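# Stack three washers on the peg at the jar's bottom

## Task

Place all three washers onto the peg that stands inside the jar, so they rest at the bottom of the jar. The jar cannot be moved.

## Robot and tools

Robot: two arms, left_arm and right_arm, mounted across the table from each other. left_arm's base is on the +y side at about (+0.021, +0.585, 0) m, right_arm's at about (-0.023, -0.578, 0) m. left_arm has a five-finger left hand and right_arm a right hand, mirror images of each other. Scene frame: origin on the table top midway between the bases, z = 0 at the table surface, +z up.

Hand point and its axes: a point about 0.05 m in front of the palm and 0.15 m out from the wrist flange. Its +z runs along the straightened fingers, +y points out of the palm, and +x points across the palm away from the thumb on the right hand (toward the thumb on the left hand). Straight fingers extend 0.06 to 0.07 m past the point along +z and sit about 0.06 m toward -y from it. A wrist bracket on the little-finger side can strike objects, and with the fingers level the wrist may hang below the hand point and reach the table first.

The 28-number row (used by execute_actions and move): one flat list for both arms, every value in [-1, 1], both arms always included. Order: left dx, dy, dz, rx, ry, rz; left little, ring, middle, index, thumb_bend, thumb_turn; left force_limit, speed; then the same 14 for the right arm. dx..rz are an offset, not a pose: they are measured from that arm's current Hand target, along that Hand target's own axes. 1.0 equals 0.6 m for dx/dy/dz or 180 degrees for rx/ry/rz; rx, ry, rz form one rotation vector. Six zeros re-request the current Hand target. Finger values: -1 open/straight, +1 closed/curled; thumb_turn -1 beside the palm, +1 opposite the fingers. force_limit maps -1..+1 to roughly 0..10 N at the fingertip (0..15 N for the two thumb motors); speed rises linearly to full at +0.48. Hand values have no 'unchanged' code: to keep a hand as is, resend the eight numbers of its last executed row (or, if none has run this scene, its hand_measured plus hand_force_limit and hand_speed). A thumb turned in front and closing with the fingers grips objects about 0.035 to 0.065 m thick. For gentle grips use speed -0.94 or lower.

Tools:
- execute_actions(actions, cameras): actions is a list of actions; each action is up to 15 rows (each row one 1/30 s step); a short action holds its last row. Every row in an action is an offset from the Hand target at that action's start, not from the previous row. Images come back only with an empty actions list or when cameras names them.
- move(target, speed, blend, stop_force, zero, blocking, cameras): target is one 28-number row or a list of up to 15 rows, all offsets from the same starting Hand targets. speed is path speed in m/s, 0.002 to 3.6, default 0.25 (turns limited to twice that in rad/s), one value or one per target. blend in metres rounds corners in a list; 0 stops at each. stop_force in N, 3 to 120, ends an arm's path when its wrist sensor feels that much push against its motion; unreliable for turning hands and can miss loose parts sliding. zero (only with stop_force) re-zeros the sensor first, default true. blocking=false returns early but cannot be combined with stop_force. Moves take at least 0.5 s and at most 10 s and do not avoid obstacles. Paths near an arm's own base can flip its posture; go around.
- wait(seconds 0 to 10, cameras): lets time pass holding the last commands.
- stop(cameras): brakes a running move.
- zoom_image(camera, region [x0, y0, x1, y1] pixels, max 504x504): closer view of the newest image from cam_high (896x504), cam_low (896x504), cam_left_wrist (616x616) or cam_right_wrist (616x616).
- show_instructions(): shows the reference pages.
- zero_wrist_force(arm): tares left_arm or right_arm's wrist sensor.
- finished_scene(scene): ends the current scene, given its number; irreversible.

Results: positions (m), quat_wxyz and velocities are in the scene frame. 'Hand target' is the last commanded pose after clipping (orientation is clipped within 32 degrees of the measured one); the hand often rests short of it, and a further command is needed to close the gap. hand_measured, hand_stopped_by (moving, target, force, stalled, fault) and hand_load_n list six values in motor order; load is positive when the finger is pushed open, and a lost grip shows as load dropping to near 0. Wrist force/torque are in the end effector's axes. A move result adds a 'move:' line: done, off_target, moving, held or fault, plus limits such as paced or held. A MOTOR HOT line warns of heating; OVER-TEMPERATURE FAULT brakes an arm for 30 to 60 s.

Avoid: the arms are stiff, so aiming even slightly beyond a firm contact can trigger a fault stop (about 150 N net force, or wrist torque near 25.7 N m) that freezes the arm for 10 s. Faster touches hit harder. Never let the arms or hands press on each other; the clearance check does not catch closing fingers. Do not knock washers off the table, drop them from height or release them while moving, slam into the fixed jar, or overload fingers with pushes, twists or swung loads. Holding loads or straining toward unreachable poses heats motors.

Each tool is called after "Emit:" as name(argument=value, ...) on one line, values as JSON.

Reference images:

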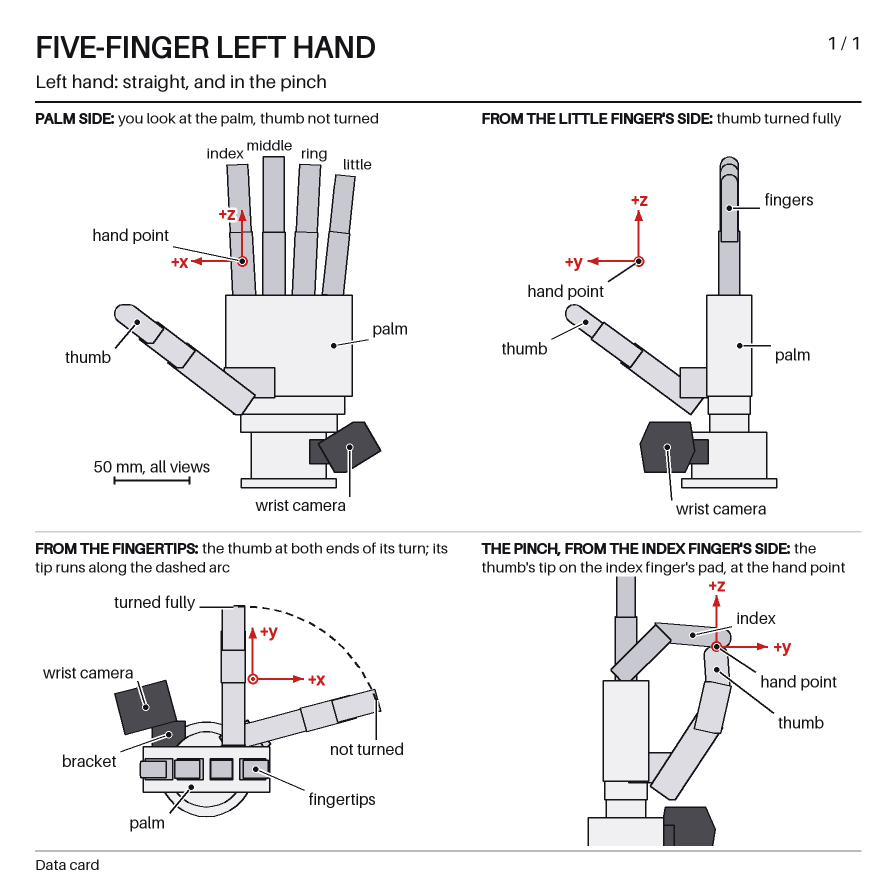

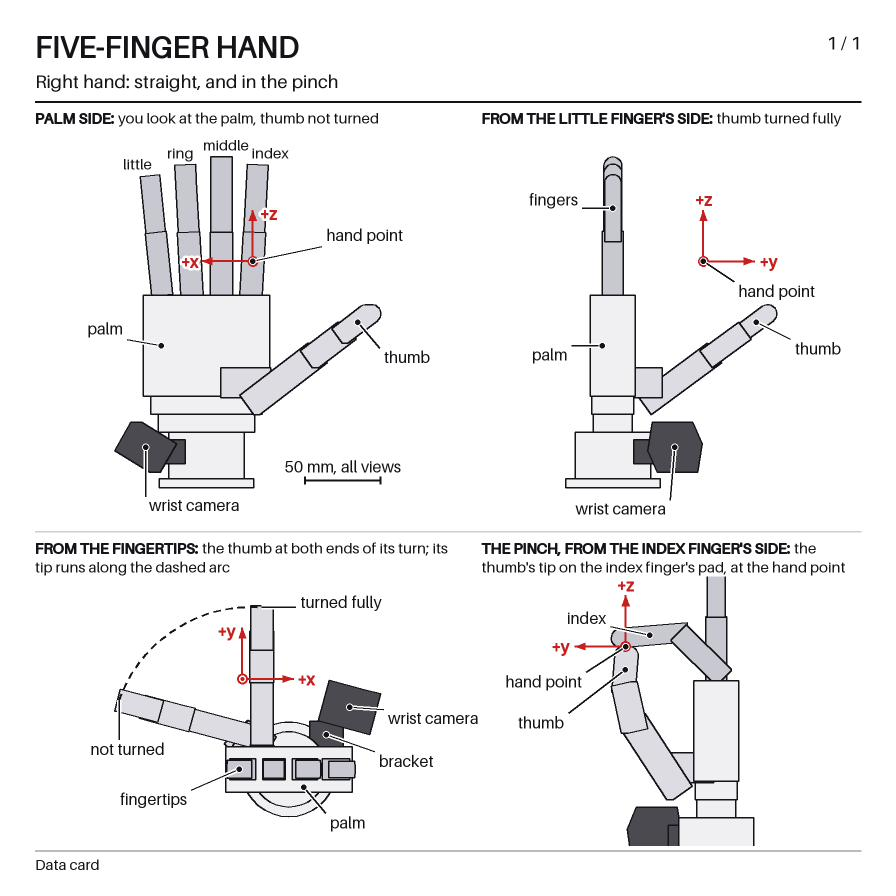

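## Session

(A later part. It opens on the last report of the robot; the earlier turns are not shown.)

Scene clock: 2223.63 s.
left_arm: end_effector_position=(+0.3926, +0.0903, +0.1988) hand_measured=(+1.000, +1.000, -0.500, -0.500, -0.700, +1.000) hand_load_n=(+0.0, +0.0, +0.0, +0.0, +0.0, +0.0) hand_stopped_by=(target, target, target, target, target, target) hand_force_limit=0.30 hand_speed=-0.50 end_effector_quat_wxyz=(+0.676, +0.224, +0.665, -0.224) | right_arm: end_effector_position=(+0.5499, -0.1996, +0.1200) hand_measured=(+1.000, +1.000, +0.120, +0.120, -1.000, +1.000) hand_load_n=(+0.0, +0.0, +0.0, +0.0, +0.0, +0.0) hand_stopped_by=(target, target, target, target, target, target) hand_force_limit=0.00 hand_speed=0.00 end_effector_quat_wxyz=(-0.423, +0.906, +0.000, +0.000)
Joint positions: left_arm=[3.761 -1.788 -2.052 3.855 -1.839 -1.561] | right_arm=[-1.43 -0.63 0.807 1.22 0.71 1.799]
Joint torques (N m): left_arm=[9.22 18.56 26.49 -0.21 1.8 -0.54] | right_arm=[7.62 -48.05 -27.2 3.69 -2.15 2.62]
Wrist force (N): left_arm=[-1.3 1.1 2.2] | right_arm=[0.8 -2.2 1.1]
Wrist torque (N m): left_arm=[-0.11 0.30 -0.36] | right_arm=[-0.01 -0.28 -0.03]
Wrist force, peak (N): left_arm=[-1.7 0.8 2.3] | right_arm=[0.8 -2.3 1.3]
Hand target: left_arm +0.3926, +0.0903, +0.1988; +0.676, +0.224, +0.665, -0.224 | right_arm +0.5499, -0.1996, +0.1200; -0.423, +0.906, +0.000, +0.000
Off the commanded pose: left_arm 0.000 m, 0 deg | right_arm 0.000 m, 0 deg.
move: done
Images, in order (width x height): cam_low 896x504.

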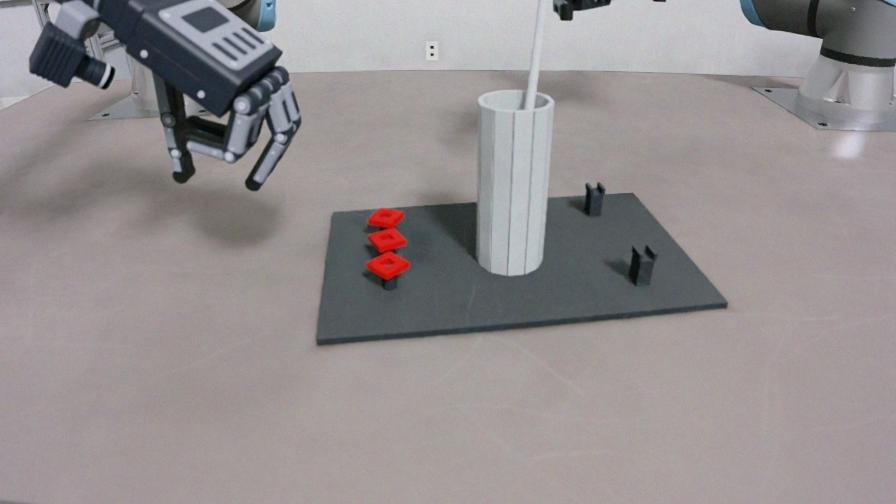

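Emit:
move(target=[0,0,0,0,0,0,1,1,-0.5,-0.5,-0.7,1,0.3,-0.5,0.042,-0.131,0.156,0,0.1957,0.1643,1,1,0.12,0.12,-1,1,0,0], speed=0.2, cameras=["all"])

Emit:
zoom_image(camera="cam_low", region=[300, 100, 500, 300])

Emit:
zoom_image(camera="cam_right_wrist", region=[220, 150, 460, 390])

Emit:
zoom_image(camera="cam_high", region=[390, 150, 490, 250])

Scene clock: 2261.80 s.
left_arm: end_effector_position=(+0.3926, +0.0903, +0.1988) hand_measured=(+1.000, +1.000, -0.500, -0.500, -0.700, +1.000) hand_load_n=(+0.0, +0.0, +0.0, +0.0, +0.0, +0.0) hand_stopped_by=(target, target, target, target, target, target) hand_force_limit=0.30 hand_speed=-0.50 end_effector_quat_wxyz=(+0.676, +0.224, +0.665, -0.224) | right_arm: end_effector_position=(+0.5750, -0.0773, +0.1201) hand_measured=(+1.000, +1.000, +0.120, +0.120, -1.000, +1.000) hand_load_n=(+0.0, +0.0, +0.0, +0.0, +0.0, +0.5) hand_stopped_by=(target, target, target, target, target, target) hand_force_limit=0.00 hand_speed=0.00 end_effector_quat_wxyz=(+0.389, -0.834, +0.354, -0.165)
Joint positions: left_arm=[3.761 -1.788 -2.052 3.855 -1.839 -1.561] | right_arm=[-1.161 -0.797 0.964 0.562 1.303 2.911]
Joint torques (N m): left_arm=[9.6 18.15 27.18 -0.19 1.83 -0.53] | right_arm=[-5.21 -61.05 -9.52 1.74 -0.12 -0.52]
Wrist force (N): left_arm=[-1.7 0.6 2.0] | right_arm=[0.7 -1.5 1.2]
Wrist torque (N m): left_arm=[-0.19 0.37 -0.36] | right_arm=[0.09 -0.26 -0.03]
Wrist force, peak (N): left_arm=[-1.7 1.0 2.5] | right_arm=[0.6 -2.7 0.8]
Hand target: left_arm +0.3926, +0.0903, +0.1988; +0.676, +0.224, +0.665, -0.224 | right_arm +0.5750, -0.0773, +0.1201; -0.389, +0.834, -0.354, +0.165
Off the commanded pose: left_arm 0.000 m, 0 deg | right_arm 0.000 m, 0 deg.
move: done
camera_calibration:
cam_left_wrist: T_world_to_cam=[[-0.60074, -0.762317, -0.2408, 0.348467], [-0.298181, 0.493134, -0.817256, 0.231867], [0.741754, -0.419157, -0.523554, -0.0346646], [0, 0, 0, 1]] pos_world=[0.304189, 0.136771, 0.255256]
cam_right_wrist: T_world_to_cam=[[-0.211191, -0.61212, -0.762042, 0.168683], [-0.976191, 0.171558, 0.132734, 0.555654], [0.0494848, 0.771931, -0.633777, 0.22003], [0, 0, 0, 1]] pos_world=[0.567161, -0.161921, 0.19424]

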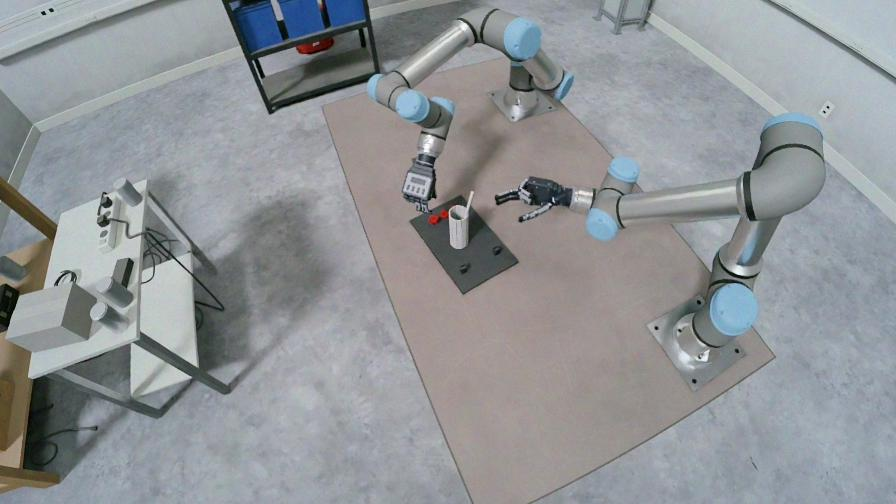

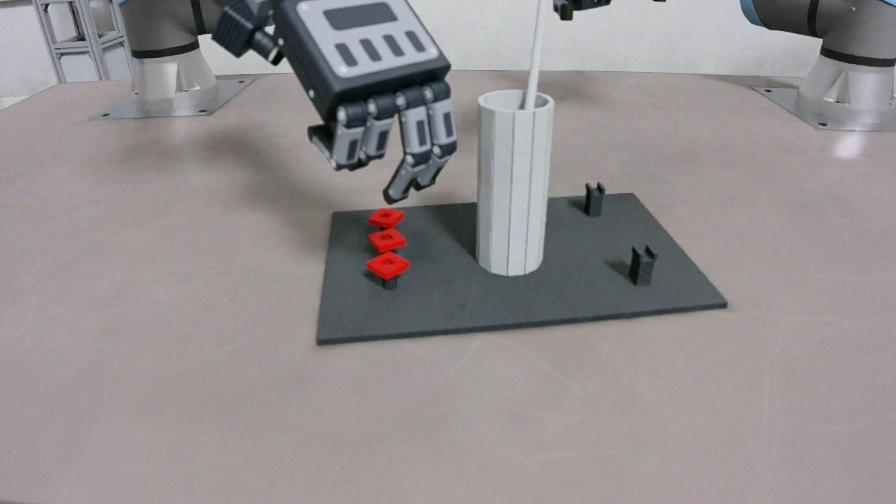

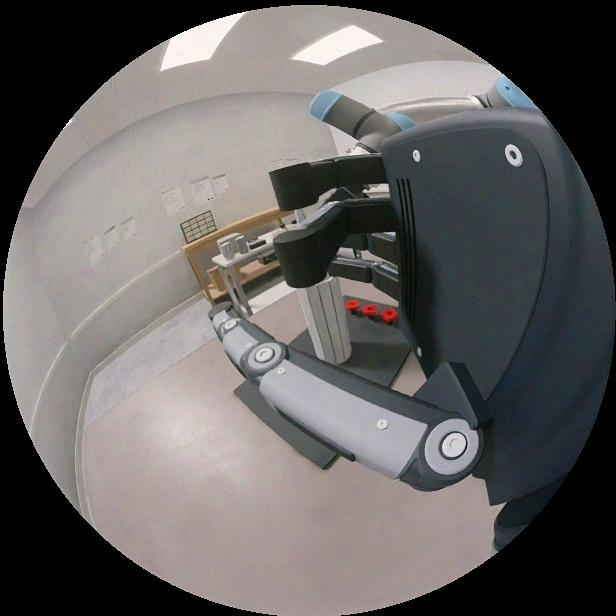

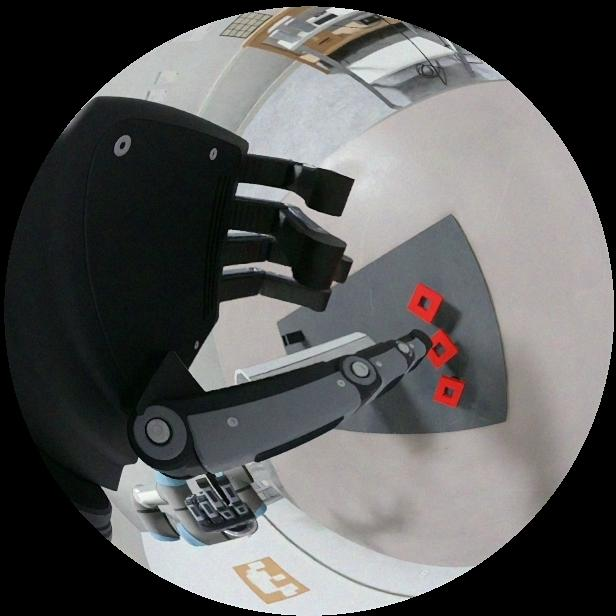

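Scaled by 2.520.

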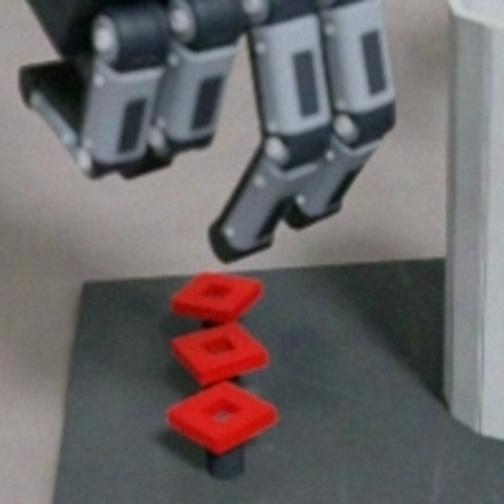

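Scaled by 2.100 from the camera's 616x616 image, which has a finer 880x880 frame.

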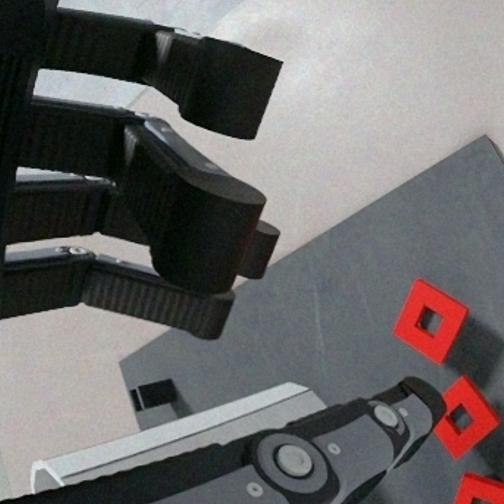

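Scaled by 5.040.

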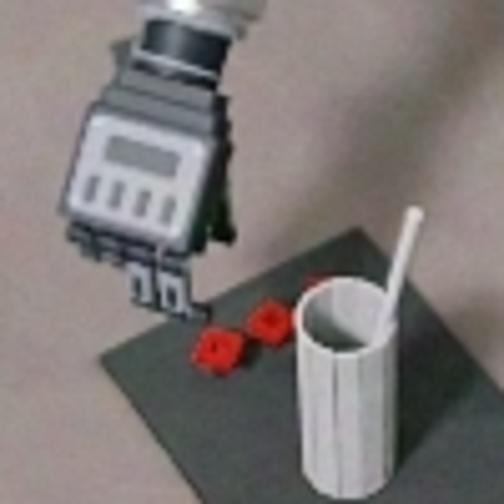

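Emit:
move(target=[0,0,0,0,0,0,1,1,-0.5,-0.5,-0.7,1,0.3,-0.5,0.0065,0.0587,0.0468,0,0,0,1,1,0.12,0.12,-1,1,0,0], speed=0.08, stop_force=5, cameras=["cam_low", "cam_right_wrist", "cam_left_wrist"])

Emit:
zoom_image(camera="cam_low", region=[320, 160, 450, 300])

Emit:
zoom_image(camera="cam_right_wrist", region=[220, 150, 460, 390])

Scene clock: 2326.87 s.
left_arm: end_effector_position=(+0.3926, +0.0903, +0.1988) hand_measured=(+1.000, +1.000, -0.500, -0.500, -0.700, +1.000) hand_load_n=(+0.0, +0.0, +0.0, +0.0, +0.0, +0.0) hand_stopped_by=(target, target, target, target, target, target) hand_force_limit=0.30 hand_speed=-0.50 end_effector_quat_wxyz=(+0.676, +0.224, +0.665, -0.224) | right_arm: end_effector_position=(+0.5768, -0.0809, +0.0751) hand_measured=(+1.000, +1.000, +0.120, +0.120, -1.000, +1.000) hand_load_n=(+0.0, +0.0, +0.0, +0.0, +0.0, +0.0) hand_stopped_by=(target, target, target, target, target, target) hand_force_limit=0.00 hand_speed=0.00 end_effector_quat_wxyz=(+0.389, -0.834, +0.354, -0.165)
Joint positions: left_arm=[3.761 -1.788 -2.052 3.855 -1.839 -1.561] | right_arm=[-1.168 -0.772 1.036 0.466 1.299 2.907]
Joint torques (N m): left_arm=[9.27 18.41 26.42 -0.11 1.7 -0.6] | right_arm=[7.11 -60.66 -27.29 -0.3 0.27 2.25]
Wrist force (N): left_arm=[-1.8 1.0 2.1] | right_arm=[0.5 -1.7 1.0]
Wrist torque (N m): left_arm=[-0.13 0.39 -0.38] | right_arm=[0.08 -0.23 -0.04]
Wrist force, peak (N): left_arm=[-1.8 1.1 2.4] | right_arm=[0.6 -2.9 -0.1]
Hand target: left_arm +0.3926, +0.0903, +0.1988; +0.676, +0.224, +0.665, -0.224 | right_arm +0.5768, -0.0809, +0.0751; -0.389, +0.834, -0.354, +0.165
Off the commanded pose: left_arm 0.000 m, 0 deg | right_arm 0.000 m, 0 deg.
move: done
camera_calibration:
cam_left_wrist: T_world_to_cam=[[-0.60074, -0.762317, -0.2408, 0.348467], [-0.298181, 0.493134, -0.817256, 0.231867], [0.741754, -0.419157, -0.523554, -0.0346646], [0, 0, 0, 1]] pos_world=[0.304189, 0.136771, 0.255256]
cam_right_wrist: T_world_to_cam=[[-0.21133, -0.612063, -0.762049, 0.132679], [-0.976151, 0.171796, 0.132721, 0.564119], [0.0496834, 0.771923, -0.633772, 0.19408], [0, 0, 0, 1]] pos_world=[0.569062, -0.16552, 0.14924]
Images, in order (width x height): cam_low 896x504, cam_left_wrist 616x616, cam_right_wrist 616x616.

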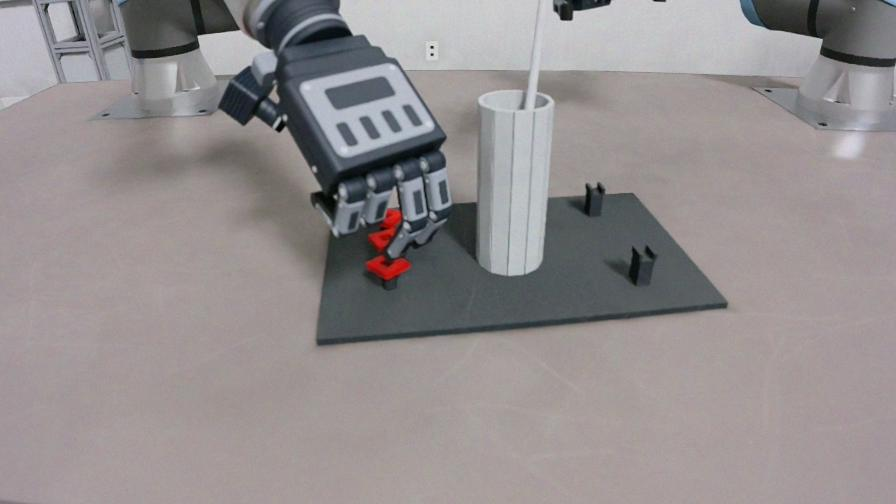

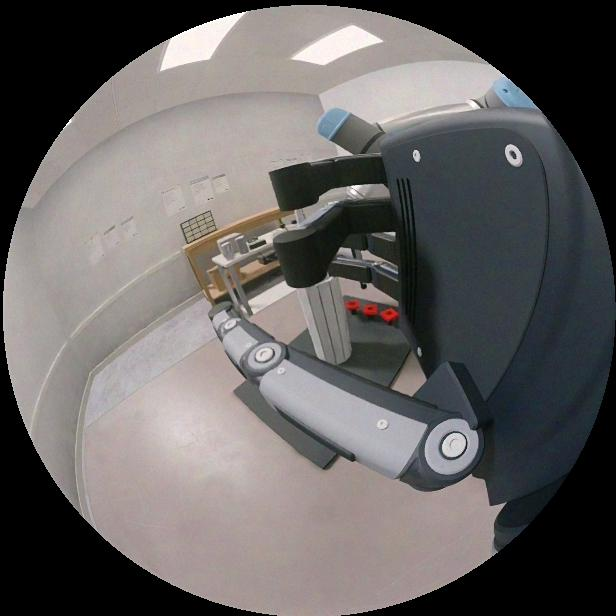

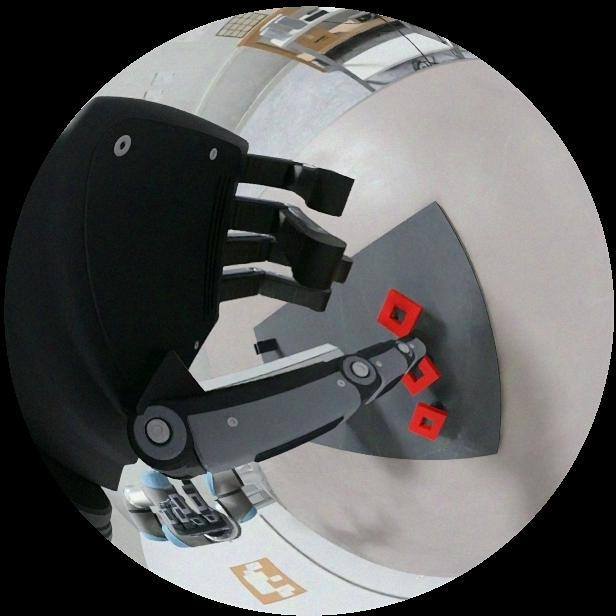

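Scaled by 3.600.

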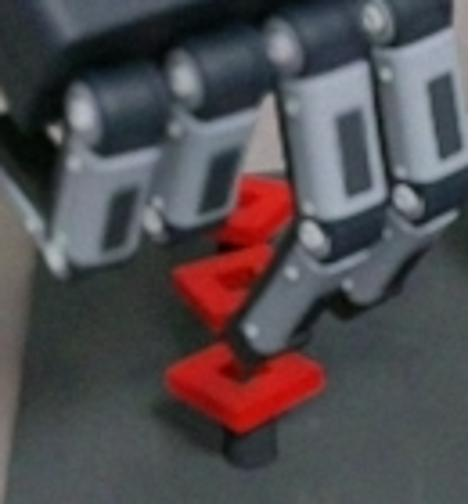

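Scaled by 2.100 from the camera's 616x616 image, which has a finer 880x880 frame.

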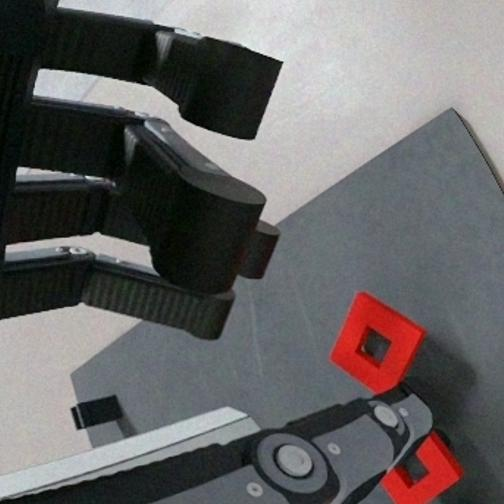

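Emit:
move(target=[0,0.0339,0.0282,0,0,0,1,1,-0.5,-0.5,-0.7,1,0.3,-0.5,0,0.0339,0.0282,0,0,0,1,1,0.12,0.12,-1,1,0,0], speed=0.05, stop_force=4, cameras=["cam_low", "cam_right_wrist"])

Emit:
zoom_image(camera="cam_low", region=[320, 160, 450, 300])

Emit:
zoom_image(camera="cam_right_wrist", region=[220, 150, 460, 390])

Scene clock: 2372.00 s.
left_arm: end_effector_position=(+0.4184, +0.0964, +0.1992) hand_measured=(+1.000, +1.000, -0.500, -0.500, -0.700, +1.000) hand_load_n=(+0.0, +0.0, +0.0, +0.0, +0.0, +0.0) hand_stopped_by=(target, target, target, target, target, target) hand_force_limit=0.30 hand_speed=-0.50 end_effector_quat_wxyz=(+0.676, +0.224, +0.665, -0.224) | right_arm: end_effector_position=(+0.5767, -0.0809, +0.0486) hand_measured=(+1.000, +1.000, +0.120, +0.120, -1.000, +1.000) hand_load_n=(+0.0, +0.0, +0.0, +0.0, +0.0, +0.0) hand_stopped_by=(target, target, target, target, target, target) hand_force_limit=0.00 hand_speed=0.00 end_effector_quat_wxyz=(+0.389, -0.834, +0.354, -0.165)
Joint positions: left_arm=[3.821 -1.795 -2.042 3.851 -1.779 -1.562] | right_arm=[-1.168 -0.751 1.07 0.412 1.299 2.907]
Joint torques (N m): left_arm=[-10.23 34.1 6.56 3.48 -1.54 -0.43] | right_arm=[-5.55 -60.97 -27.79 2.01 -1.53 -1.01]
Wrist force (N): left_arm=[-1.5 0.6 2.0] | right_arm=[0.1 -2.0 0.8]
Wrist torque (N m): left_arm=[-0.19 0.33 -0.26] | right_arm=[0.01 -0.15 -0.07]
Wrist force, peak (N): left_arm=[-1.7 1.2 2.4] | right_arm=[0.4 -2.4 0.6]
Hand target: left_arm +0.4184, +0.0964, +0.1992; +0.676, +0.224, +0.665, -0.224 | right_arm +0.5768, -0.0809, +0.0486; -0.389, +0.834, -0.354, +0.165
Off the commanded pose: left_arm 0.000 m, 0 deg | right_arm 0.000 m, 0 deg.
move: done
camera_calibration:
cam_right_wrist: T_world_to_cam=[[-0.21133, -0.612063, -0.762049, 0.112478], [-0.976151, 0.171796, 0.132721, 0.567542], [0.0496834, 0.771923, -0.633772, 0.177431], [0, 0, 0, 1]] pos_world=[0.568962, -0.16562, 0.12284]
Images, in order (width x height): cam_low 896x504, cam_right_wrist 616x616.

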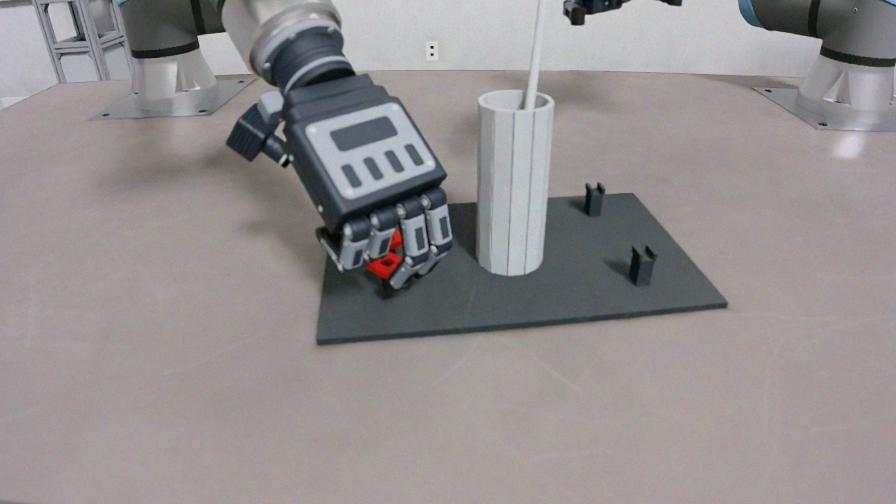

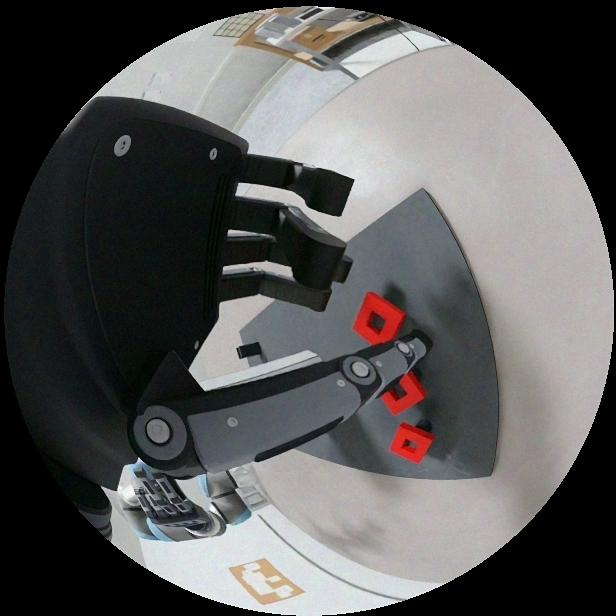

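Scaled by 3.600.

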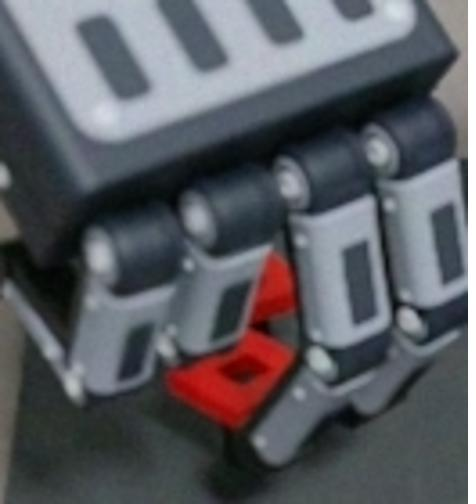

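Scaled by 2.100 from the camera's 616x616 image, which has a finer 880x880 frame.

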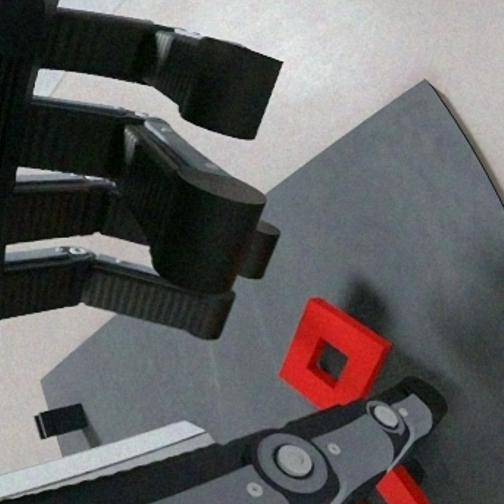

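Emit:
move(target=[0,0,0,0,0,0,1,1,-0.5,-0.5,-0.7,1,0.3,-0.5,0,0,0,0,0,0,1,1,0.4,0.4,-0.8,1,-0.7,-0.9], speed=0.05, cameras=["cam_low", "cam_right_wrist"])

Emit:
zoom_image(camera="cam_low", region=[320, 160, 450, 300])

Emit:
zoom_image(camera="cam_right_wrist", region=[220, 150, 460, 390])

Scene clock: 2425.53 s.
left_arm: end_effector_position=(+0.4184, +0.0964, +0.1992) hand_measured=(+1.000, +1.000, -0.500, -0.500, -0.700, +1.000) hand_load_n=(+0.0, +0.0, +0.0, +0.0, +0.0, +0.0) hand_stopped_by=(target, target, target, target, target, target) hand_force_limit=0.30 hand_speed=-0.50 end_effector_quat_wxyz=(+0.676, +0.224, +0.665, -0.224) | right_arm: end_effector_position=(+0.5768, -0.0809, +0.0486) hand_measured=(+1.000, +1.000, +0.400, +0.400, -0.800, +1.000) hand_load_n=(+0.0, +0.0, +0.0, +0.0, +0.0, +0.0) hand_stopped_by=(target, target, target, target, target, target) hand_force_limit=-0.70 hand_speed=-0.90 end_effector_quat_wxyz=(+0.389, -0.834, +0.354, -0.165)
Joint positions: left_arm=[3.821 -1.795 -2.042 3.851 -1.779 -1.562] | right_arm=[-1.168 -0.751 1.07 0.412 1.299 2.907]
Joint torques (N m): left_arm=[-10.3 33.43 5.57 3.55 -1.71 0.67] | right_arm=[-8 -60.66 -28.49 1.8 -1.56 -2.21]
Wrist force (N): left_arm=[-1.9 0.9 1.8] | right_arm=[0.6 -2.0 0.7]
Wrist torque (N m): left_arm=[-0.13 0.39 -0.30] | right_arm=[0.02 -0.21 -0.05]
Wrist force, peak (N): left_arm=[-1.9 1.3 2.4] | right_arm=[-0.1 -2.3 1.1]
Hand target: left_arm +0.4184, +0.0964, +0.1992; +0.676, +0.224, +0.665, -0.224 | right_arm +0.5768, -0.0809, +0.0486; -0.389, +0.834, -0.354, +0.165
Off the commanded pose: left_arm 0.000 m, 0 deg | right_arm 0.000 m, 0 deg.
move: done
camera_calibration:
cam_right_wrist: T_world_to_cam=[[-0.21133, -0.612063, -0.762049, 0.112478], [-0.976151, 0.171796, 0.132721, 0.567542], [0.0496834, 0.771923, -0.633772, 0.177431], [0, 0, 0, 1]] pos_world=[0.568962, -0.16562, 0.12284]
Images, in order (width x height): cam_low 896x504, cam_right_wrist 616x616.

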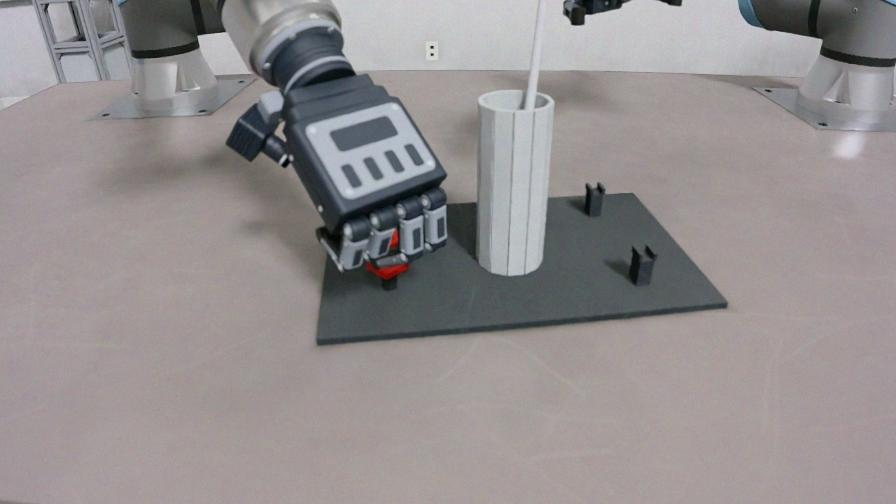

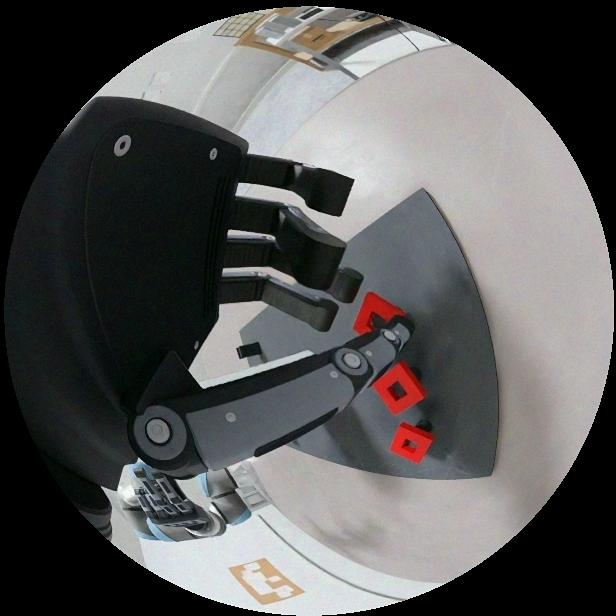

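Scaled by 3.600.

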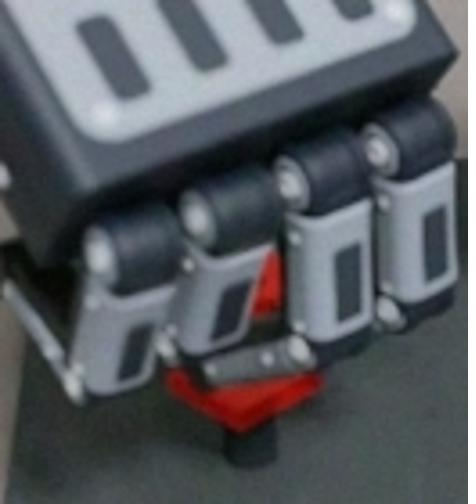

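Scaled by 2.100 from the camera's 616x616 image, which has a finer 880x880 frame.

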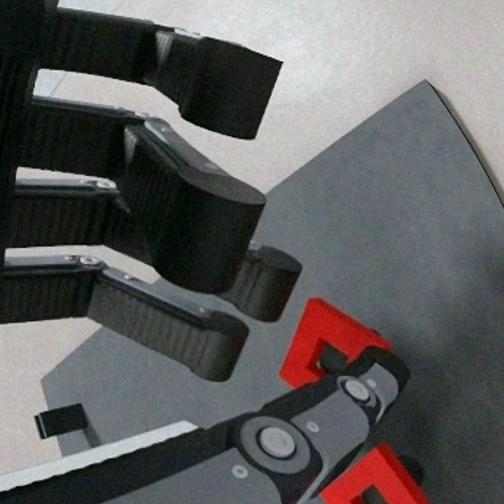

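Emit:
move(target=[0,0,0,0,0,0,1,1,-0.5,-0.5,-0.7,1,0.3,-0.5,0,0,0,0,0,0,1,1,0.1,0.1,-1,1,-0.7,-0.6], speed=0.05)

Emit:
move(target=[0,0,0,0,0,0,1,1,-0.5,-0.5,-0.7,1,0.3,-0.5,0,0.0108,0.0091,0,0,0,1,1,0.1,0.1,-1,1,-0.7,-0.6], speed=0.03, stop_force=4)

Emit:
move(target=[0,0,0,0,0,0,1,1,-0.5,-0.5,-0.7,1,0.3,-0.5,0,0,0,0,0,0,1,1,0.35,0.35,-0.82,1,-0.7,-0.9], speed=0.05, cameras=["cam_low", "cam_right_wrist"])

Emit:
zoom_image(camera="cam_low", region=[320, 160, 450, 300])

Emit:
zoom_image(camera="cam_right_wrist", region=[220, 150, 460, 390])

Scene clock: 2459.87 s.
left_arm: end_effector_position=(+0.4184, +0.0964, +0.1992) hand_measured=(+1.000, +1.000, -0.500, -0.500, -0.700, +1.000) hand_load_n=(+0.5, +0.0, +0.0, +0.0, +0.0, +0.0) hand_stopped_by=(target, target, target, target, target, target) hand_force_limit=0.30 hand_speed=-0.50 end_effector_quat_wxyz=(+0.676, +0.224, +0.665, -0.224) | right_arm: end_effector_position=(+0.5768, -0.0809, +0.0486) hand_measured=(+1.000, +1.000, +0.100, +0.100, -1.000, +1.000) hand_load_n=(+0.0, +0.0, +0.0, +0.0, -0.5, +0.0) hand_stopped_by=(target, target, target, target, target, target) hand_force_limit=-0.70 hand_speed=-0.60 end_effector_quat_wxyz=(+0.389, -0.834, +0.354, -0.165)
Joint positions: left_arm=[3.821 -1.795 -2.042 3.851 -1.779 -1.562] | right_arm=[-1.168 -0.751 1.07 0.412 1.299 2.907]
Joint torques (N m): left_arm=[-9.41 33.86 5.88 3.58 -1.71 0.69] | right_arm=[-7.54 -60.91 -26.14 1.23 -1.5 -2.12]
Wrist force (N): left_arm=[-1.9 0.8 2.1] | right_arm=[0.4 -2.0 0.6]
Wrist torque (N m): left_arm=[-0.14 0.37 -0.28] | right_arm=[0.03 -0.18 -0.06]
Wrist force, peak (N): left_arm=[-2.1 1.1 2.1] | right_arm=[0.2 -2.2 1.0]
Hand target: left_arm +0.4184, +0.0964, +0.1992; +0.676, +0.224, +0.665, -0.224 | right_arm +0.5768, -0.0809, +0.0486; -0.389, +0.834, -0.354, +0.165
Off the commanded pose: left_arm 0.000 m, 0 deg | right_arm 0.000 m, 0 deg.
move: done

Scene clock: 2461.53 s.
left_arm: end_effector_position=(+0.4184, +0.0964, +0.1992) hand_measured=(+1.000, +1.000, -0.500, -0.500, -0.700, +1.000) hand_load_n=(+0.0, +0.0, +0.0, +0.0, +0.0, +0.0) hand_stopped_by=(target, target, target, target, target, target) hand_force_limit=0.30 hand_speed=-0.50 end_effector_quat_wxyz=(+0.676, +0.224, +0.665, -0.224) | right_arm: end_effector_position=(+0.5768, -0.0809, +0.0401) hand_measured=(+1.000, +1.000, +0.100, +0.100, -1.000, +1.000) hand_load_n=(+0.0, +0.0, +0.0, +0.0, +0.0, +0.0) hand_stopped_by=(target, target, target, target, target, target) hand_force_limit=-0.70 hand_speed=-0.60 end_effector_quat_wxyz=(+0.389, -0.834, +0.354, -0.165)
Joint positions: left_arm=[3.821 -1.795 -2.042 3.851 -1.779 -1.562] | right_arm=[-1.168 -0.744 1.079 0.395 1.299 2.907]
Joint torques (N m): left_arm=[-9.72 34.71 5.71 3.56 -1.57 0.69] | right_arm=[1.57 -61.25 -28.22 2.01 0.19 -0.48]
Wrist force (N): left_arm=[-1.6 1.0 1.9] | right_arm=[0.1 -1.7 0.6]
Wrist torque (N m): left_arm=[-0.11 0.31 -0.27] | right_arm=[0.08 -0.15 -0.07]
Wrist force, peak (N): left_arm=[-1.9 1.0 2.4] | right_arm=[0.4 -2.4 0.9]
Hand target: left_arm +0.4184, +0.0964, +0.1992; +0.676, +0.224, +0.665, -0.224 | right_arm +0.5768, -0.0809, +0.0401; -0.389, +0.834, -0.354, +0.165
Off the commanded pose: left_arm 0.000 m, 0 deg | right_arm 0.000 m, 0 deg.
move: done

Scene clock: 2463.03 s.
left_arm: end_effector_position=(+0.4184, +0.0964, +0.1992) hand_measured=(+1.000, +1.000, -0.500, -0.500, -0.700, +1.000) hand_load_n=(+0.0, +0.0, +0.0, +0.0, +0.0, +0.5) hand_stopped_by=(target, target, target, target, target, target) hand_force_limit=0.30 hand_speed=-0.50 end_effector_quat_wxyz=(+0.676, +0.224, +0.665, -0.224) | right_arm: end_effector_position=(+0.5768, -0.0809, +0.0401) hand_measured=(+1.000, +1.000, +0.350, +0.350, -0.820, +1.000) hand_load_n=(+0.0, +0.0, +0.0, +0.0, +0.0, +0.0) hand_stopped_by=(target, target, target, target, target, target) hand_force_limit=-0.70 hand_speed=-0.90 end_effector_quat_wxyz=(+0.389, -0.834, +0.354, -0.165)
Joint positions: left_arm=[3.821 -1.795 -2.042 3.851 -1.779 -1.562] | right_arm=[-1.168 -0.744 1.079 0.395 1.299 2.907]
Joint torques (N m): left_arm=[-10.44 33.95 5.07 3.63 -1.59 0.71] | right_arm=[5.76 -61.64 -27.4 1.61 0.24 1.57]
Wrist force (N): left_arm=[-1.7 0.9 2.1] | right_arm=[0.4 -1.8 0.8]
Wrist torque (N m): left_arm=[-0.13 0.35 -0.28] | right_arm=[0.04 -0.19 -0.05]
Wrist force, peak (N): left_arm=[-2.0 1.1 2.2] | right_arm=[0.3 -2.2 0.9]
Hand target: left_arm +0.4184, +0.0964, +0.1992; +0.676, +0.224, +0.665, -0.224 | right_arm +0.5768, -0.0809, +0.0401; -0.389, +0.834, -0.354, +0.165
Off the commanded pose: left_arm 0.000 m, 0 deg | right_arm 0.000 m, 0 deg.
move: done
camera_calibration:
cam_right_wrist: T_world_to_cam=[[-0.21133, -0.612063, -0.762049, 0.106001], [-0.976151, 0.171796, 0.132721, 0.56867], [0.0496834, 0.771923, -0.633772, 0.172043], [0, 0, 0, 1]] pos_world=[0.568962, -0.16562, 0.11434]
Images, in order (width x height): cam_low 896x504, cam_right_wrist 616x616.

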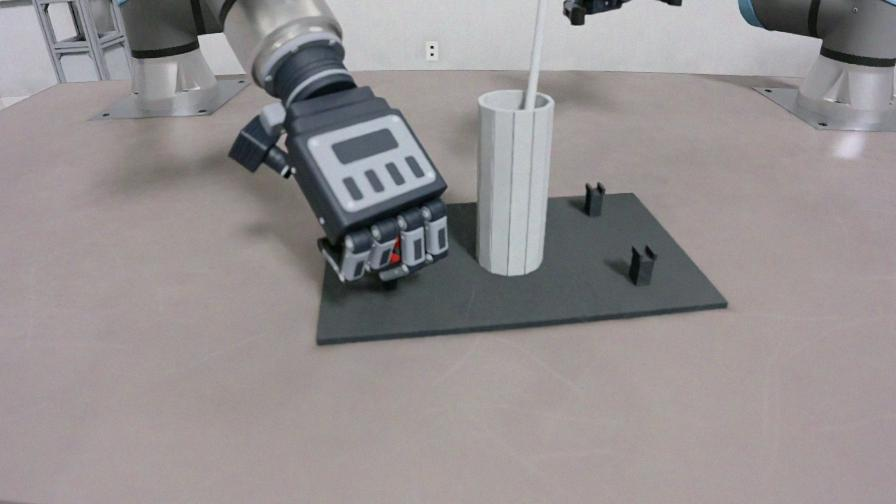

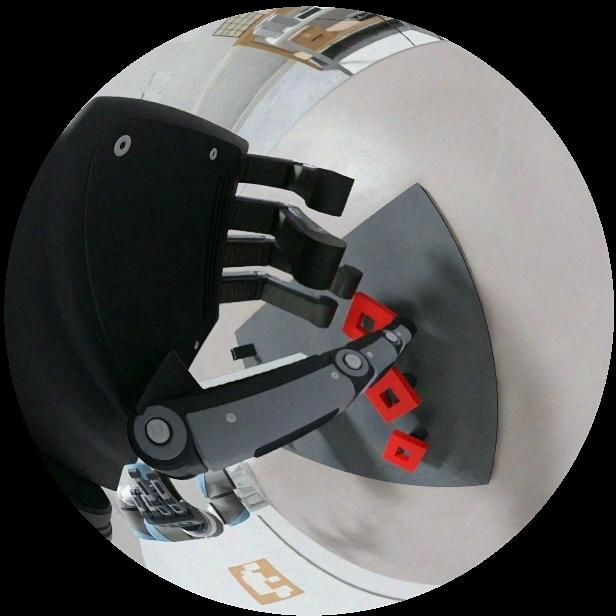

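Scaled by 3.600.

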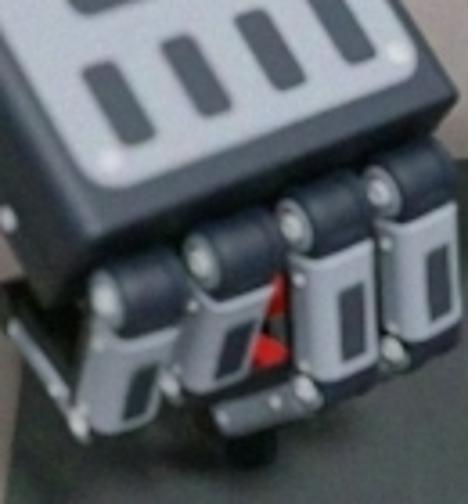

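Scaled by 2.100 from the camera's 616x616 image, which has a finer 880x880 frame.

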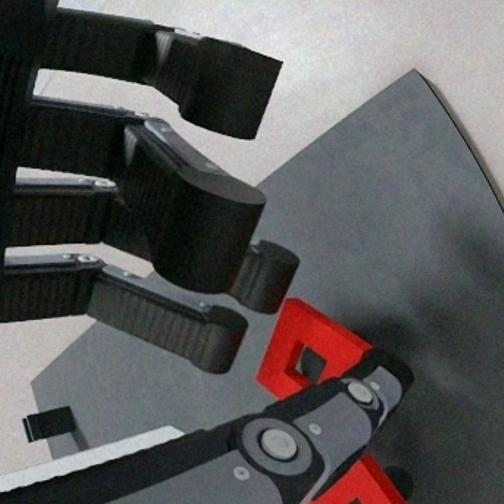

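Emit:
move(target=[0,0,0,0,0,0,1,1,-0.5,-0.5,-0.7,1,0.3,-0.5,0,0,0,0,0,0,1,1,0.6,0.6,-0.65,1,-0.7,-0.9], speed=0.05, cameras=["cam_low", "cam_right_wrist"])

Emit:
zoom_image(camera="cam_low", region=[320, 160, 450, 300])

Emit:
zoom_image(camera="cam_right_wrist", region=[280, 230, 440, 390])

Scene clock: 2487.90 s.
left_arm: end_effector_position=(+0.4184, +0.0964, +0.1992) hand_measured=(+1.000, +1.000, -0.500, -0.500, -0.700, +1.000) hand_load_n=(+0.0, +0.0, +0.0, +0.0, +0.0, +0.0) hand_stopped_by=(target, target, target, target, target, target) hand_force_limit=0.30 hand_speed=-0.50 end_effector_quat_wxyz=(+0.676, +0.224, +0.665, -0.224) | right_arm: end_effector_position=(+0.5768, -0.0809, +0.0401) hand_measured=(+1.000, +1.000, +0.600, +0.600, -0.650, +1.000) hand_load_n=(+0.0, +0.0, +0.0, +0.0, +0.0, +0.0) hand_stopped_by=(target, target, target, target, target, target) hand_force_limit=-0.70 hand_speed=-0.90 end_effector_quat_wxyz=(+0.389, -0.834, +0.354, -0.165)
Joint positions: left_arm=[3.821 -1.795 -2.042 3.851 -1.779 -1.562] | right_arm=[-1.168 -0.744 1.079 0.395 1.299 2.907]
Joint torques (N m): left_arm=[-10 34.38 5.69 3.6 -1.51 0.62] | right_arm=[4.96 -60.96 -25.36 0.69 0.01 2.1]
Wrist force (N): left_arm=[-1.7 0.6 2.1] | right_arm=[0.3 -1.9 0.8]
Wrist torque (N m): left_arm=[-0.18 0.37 -0.27] | right_arm=[0.03 -0.18 -0.06]
Wrist force, peak (N): left_arm=[-2.2 0.8 2.3] | right_arm=[0.2 -2.3 1.1]
Hand target: left_arm +0.4184, +0.0964, +0.1992; +0.676, +0.224, +0.665, -0.224 | right_arm +0.5768, -0.0809, +0.0401; -0.389, +0.834, -0.354, +0.165
Off the commanded pose: left_arm 0.000 m, 0 deg | right_arm 0.000 m, 0 deg.
move: done
camera_calibration:
cam_right_wrist: T_world_to_cam=[[-0.21133, -0.612063, -0.762049, 0.106001], [-0.976151, 0.171796, 0.132721, 0.56867], [0.0496834, 0.771923, -0.633772, 0.172043], [0, 0, 0, 1]] pos_world=[0.568962, -0.16562, 0.11434]
Images, in order (width x height): cam_low 896x504, cam_right_wrist 616x616.

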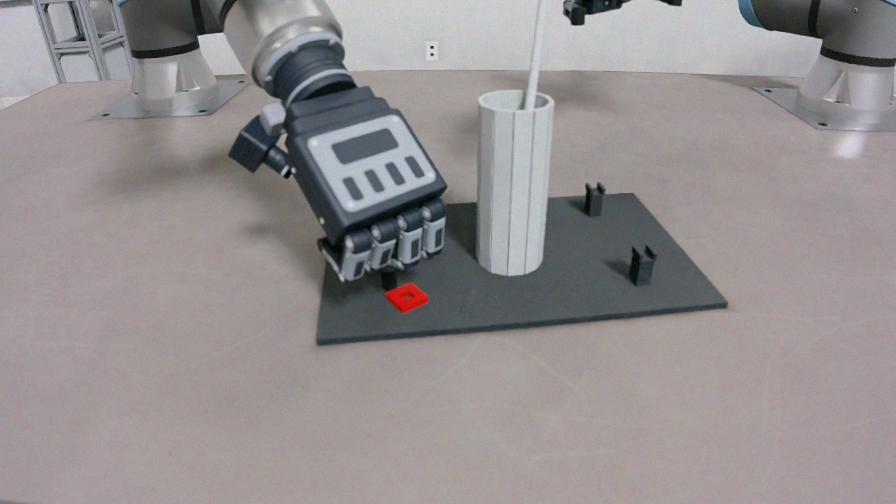

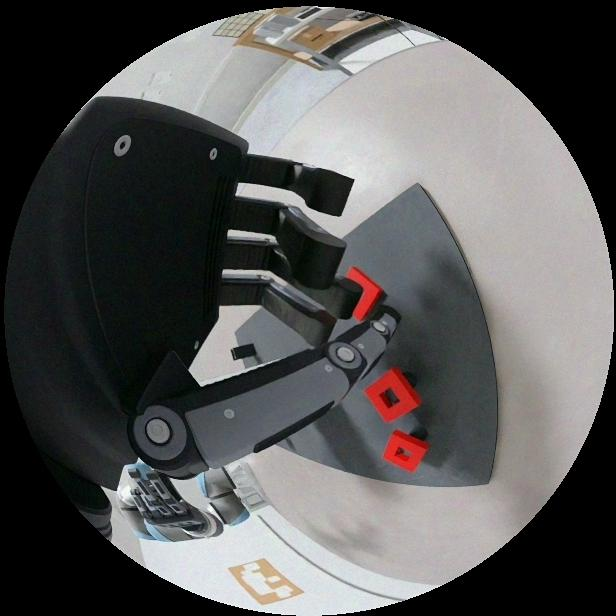

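Scaled by 3.600.

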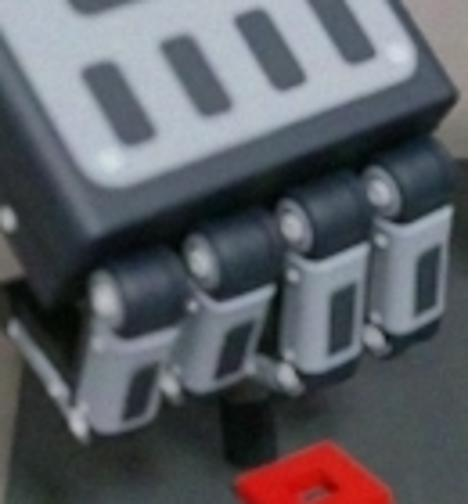

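Scaled by 3.150 from the camera's 616x616 image, which has a finer 880x880 frame.

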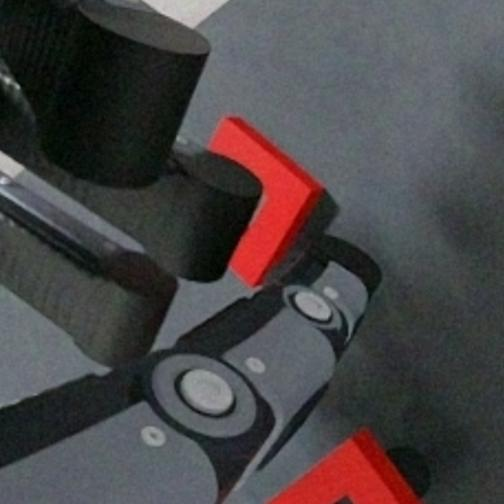

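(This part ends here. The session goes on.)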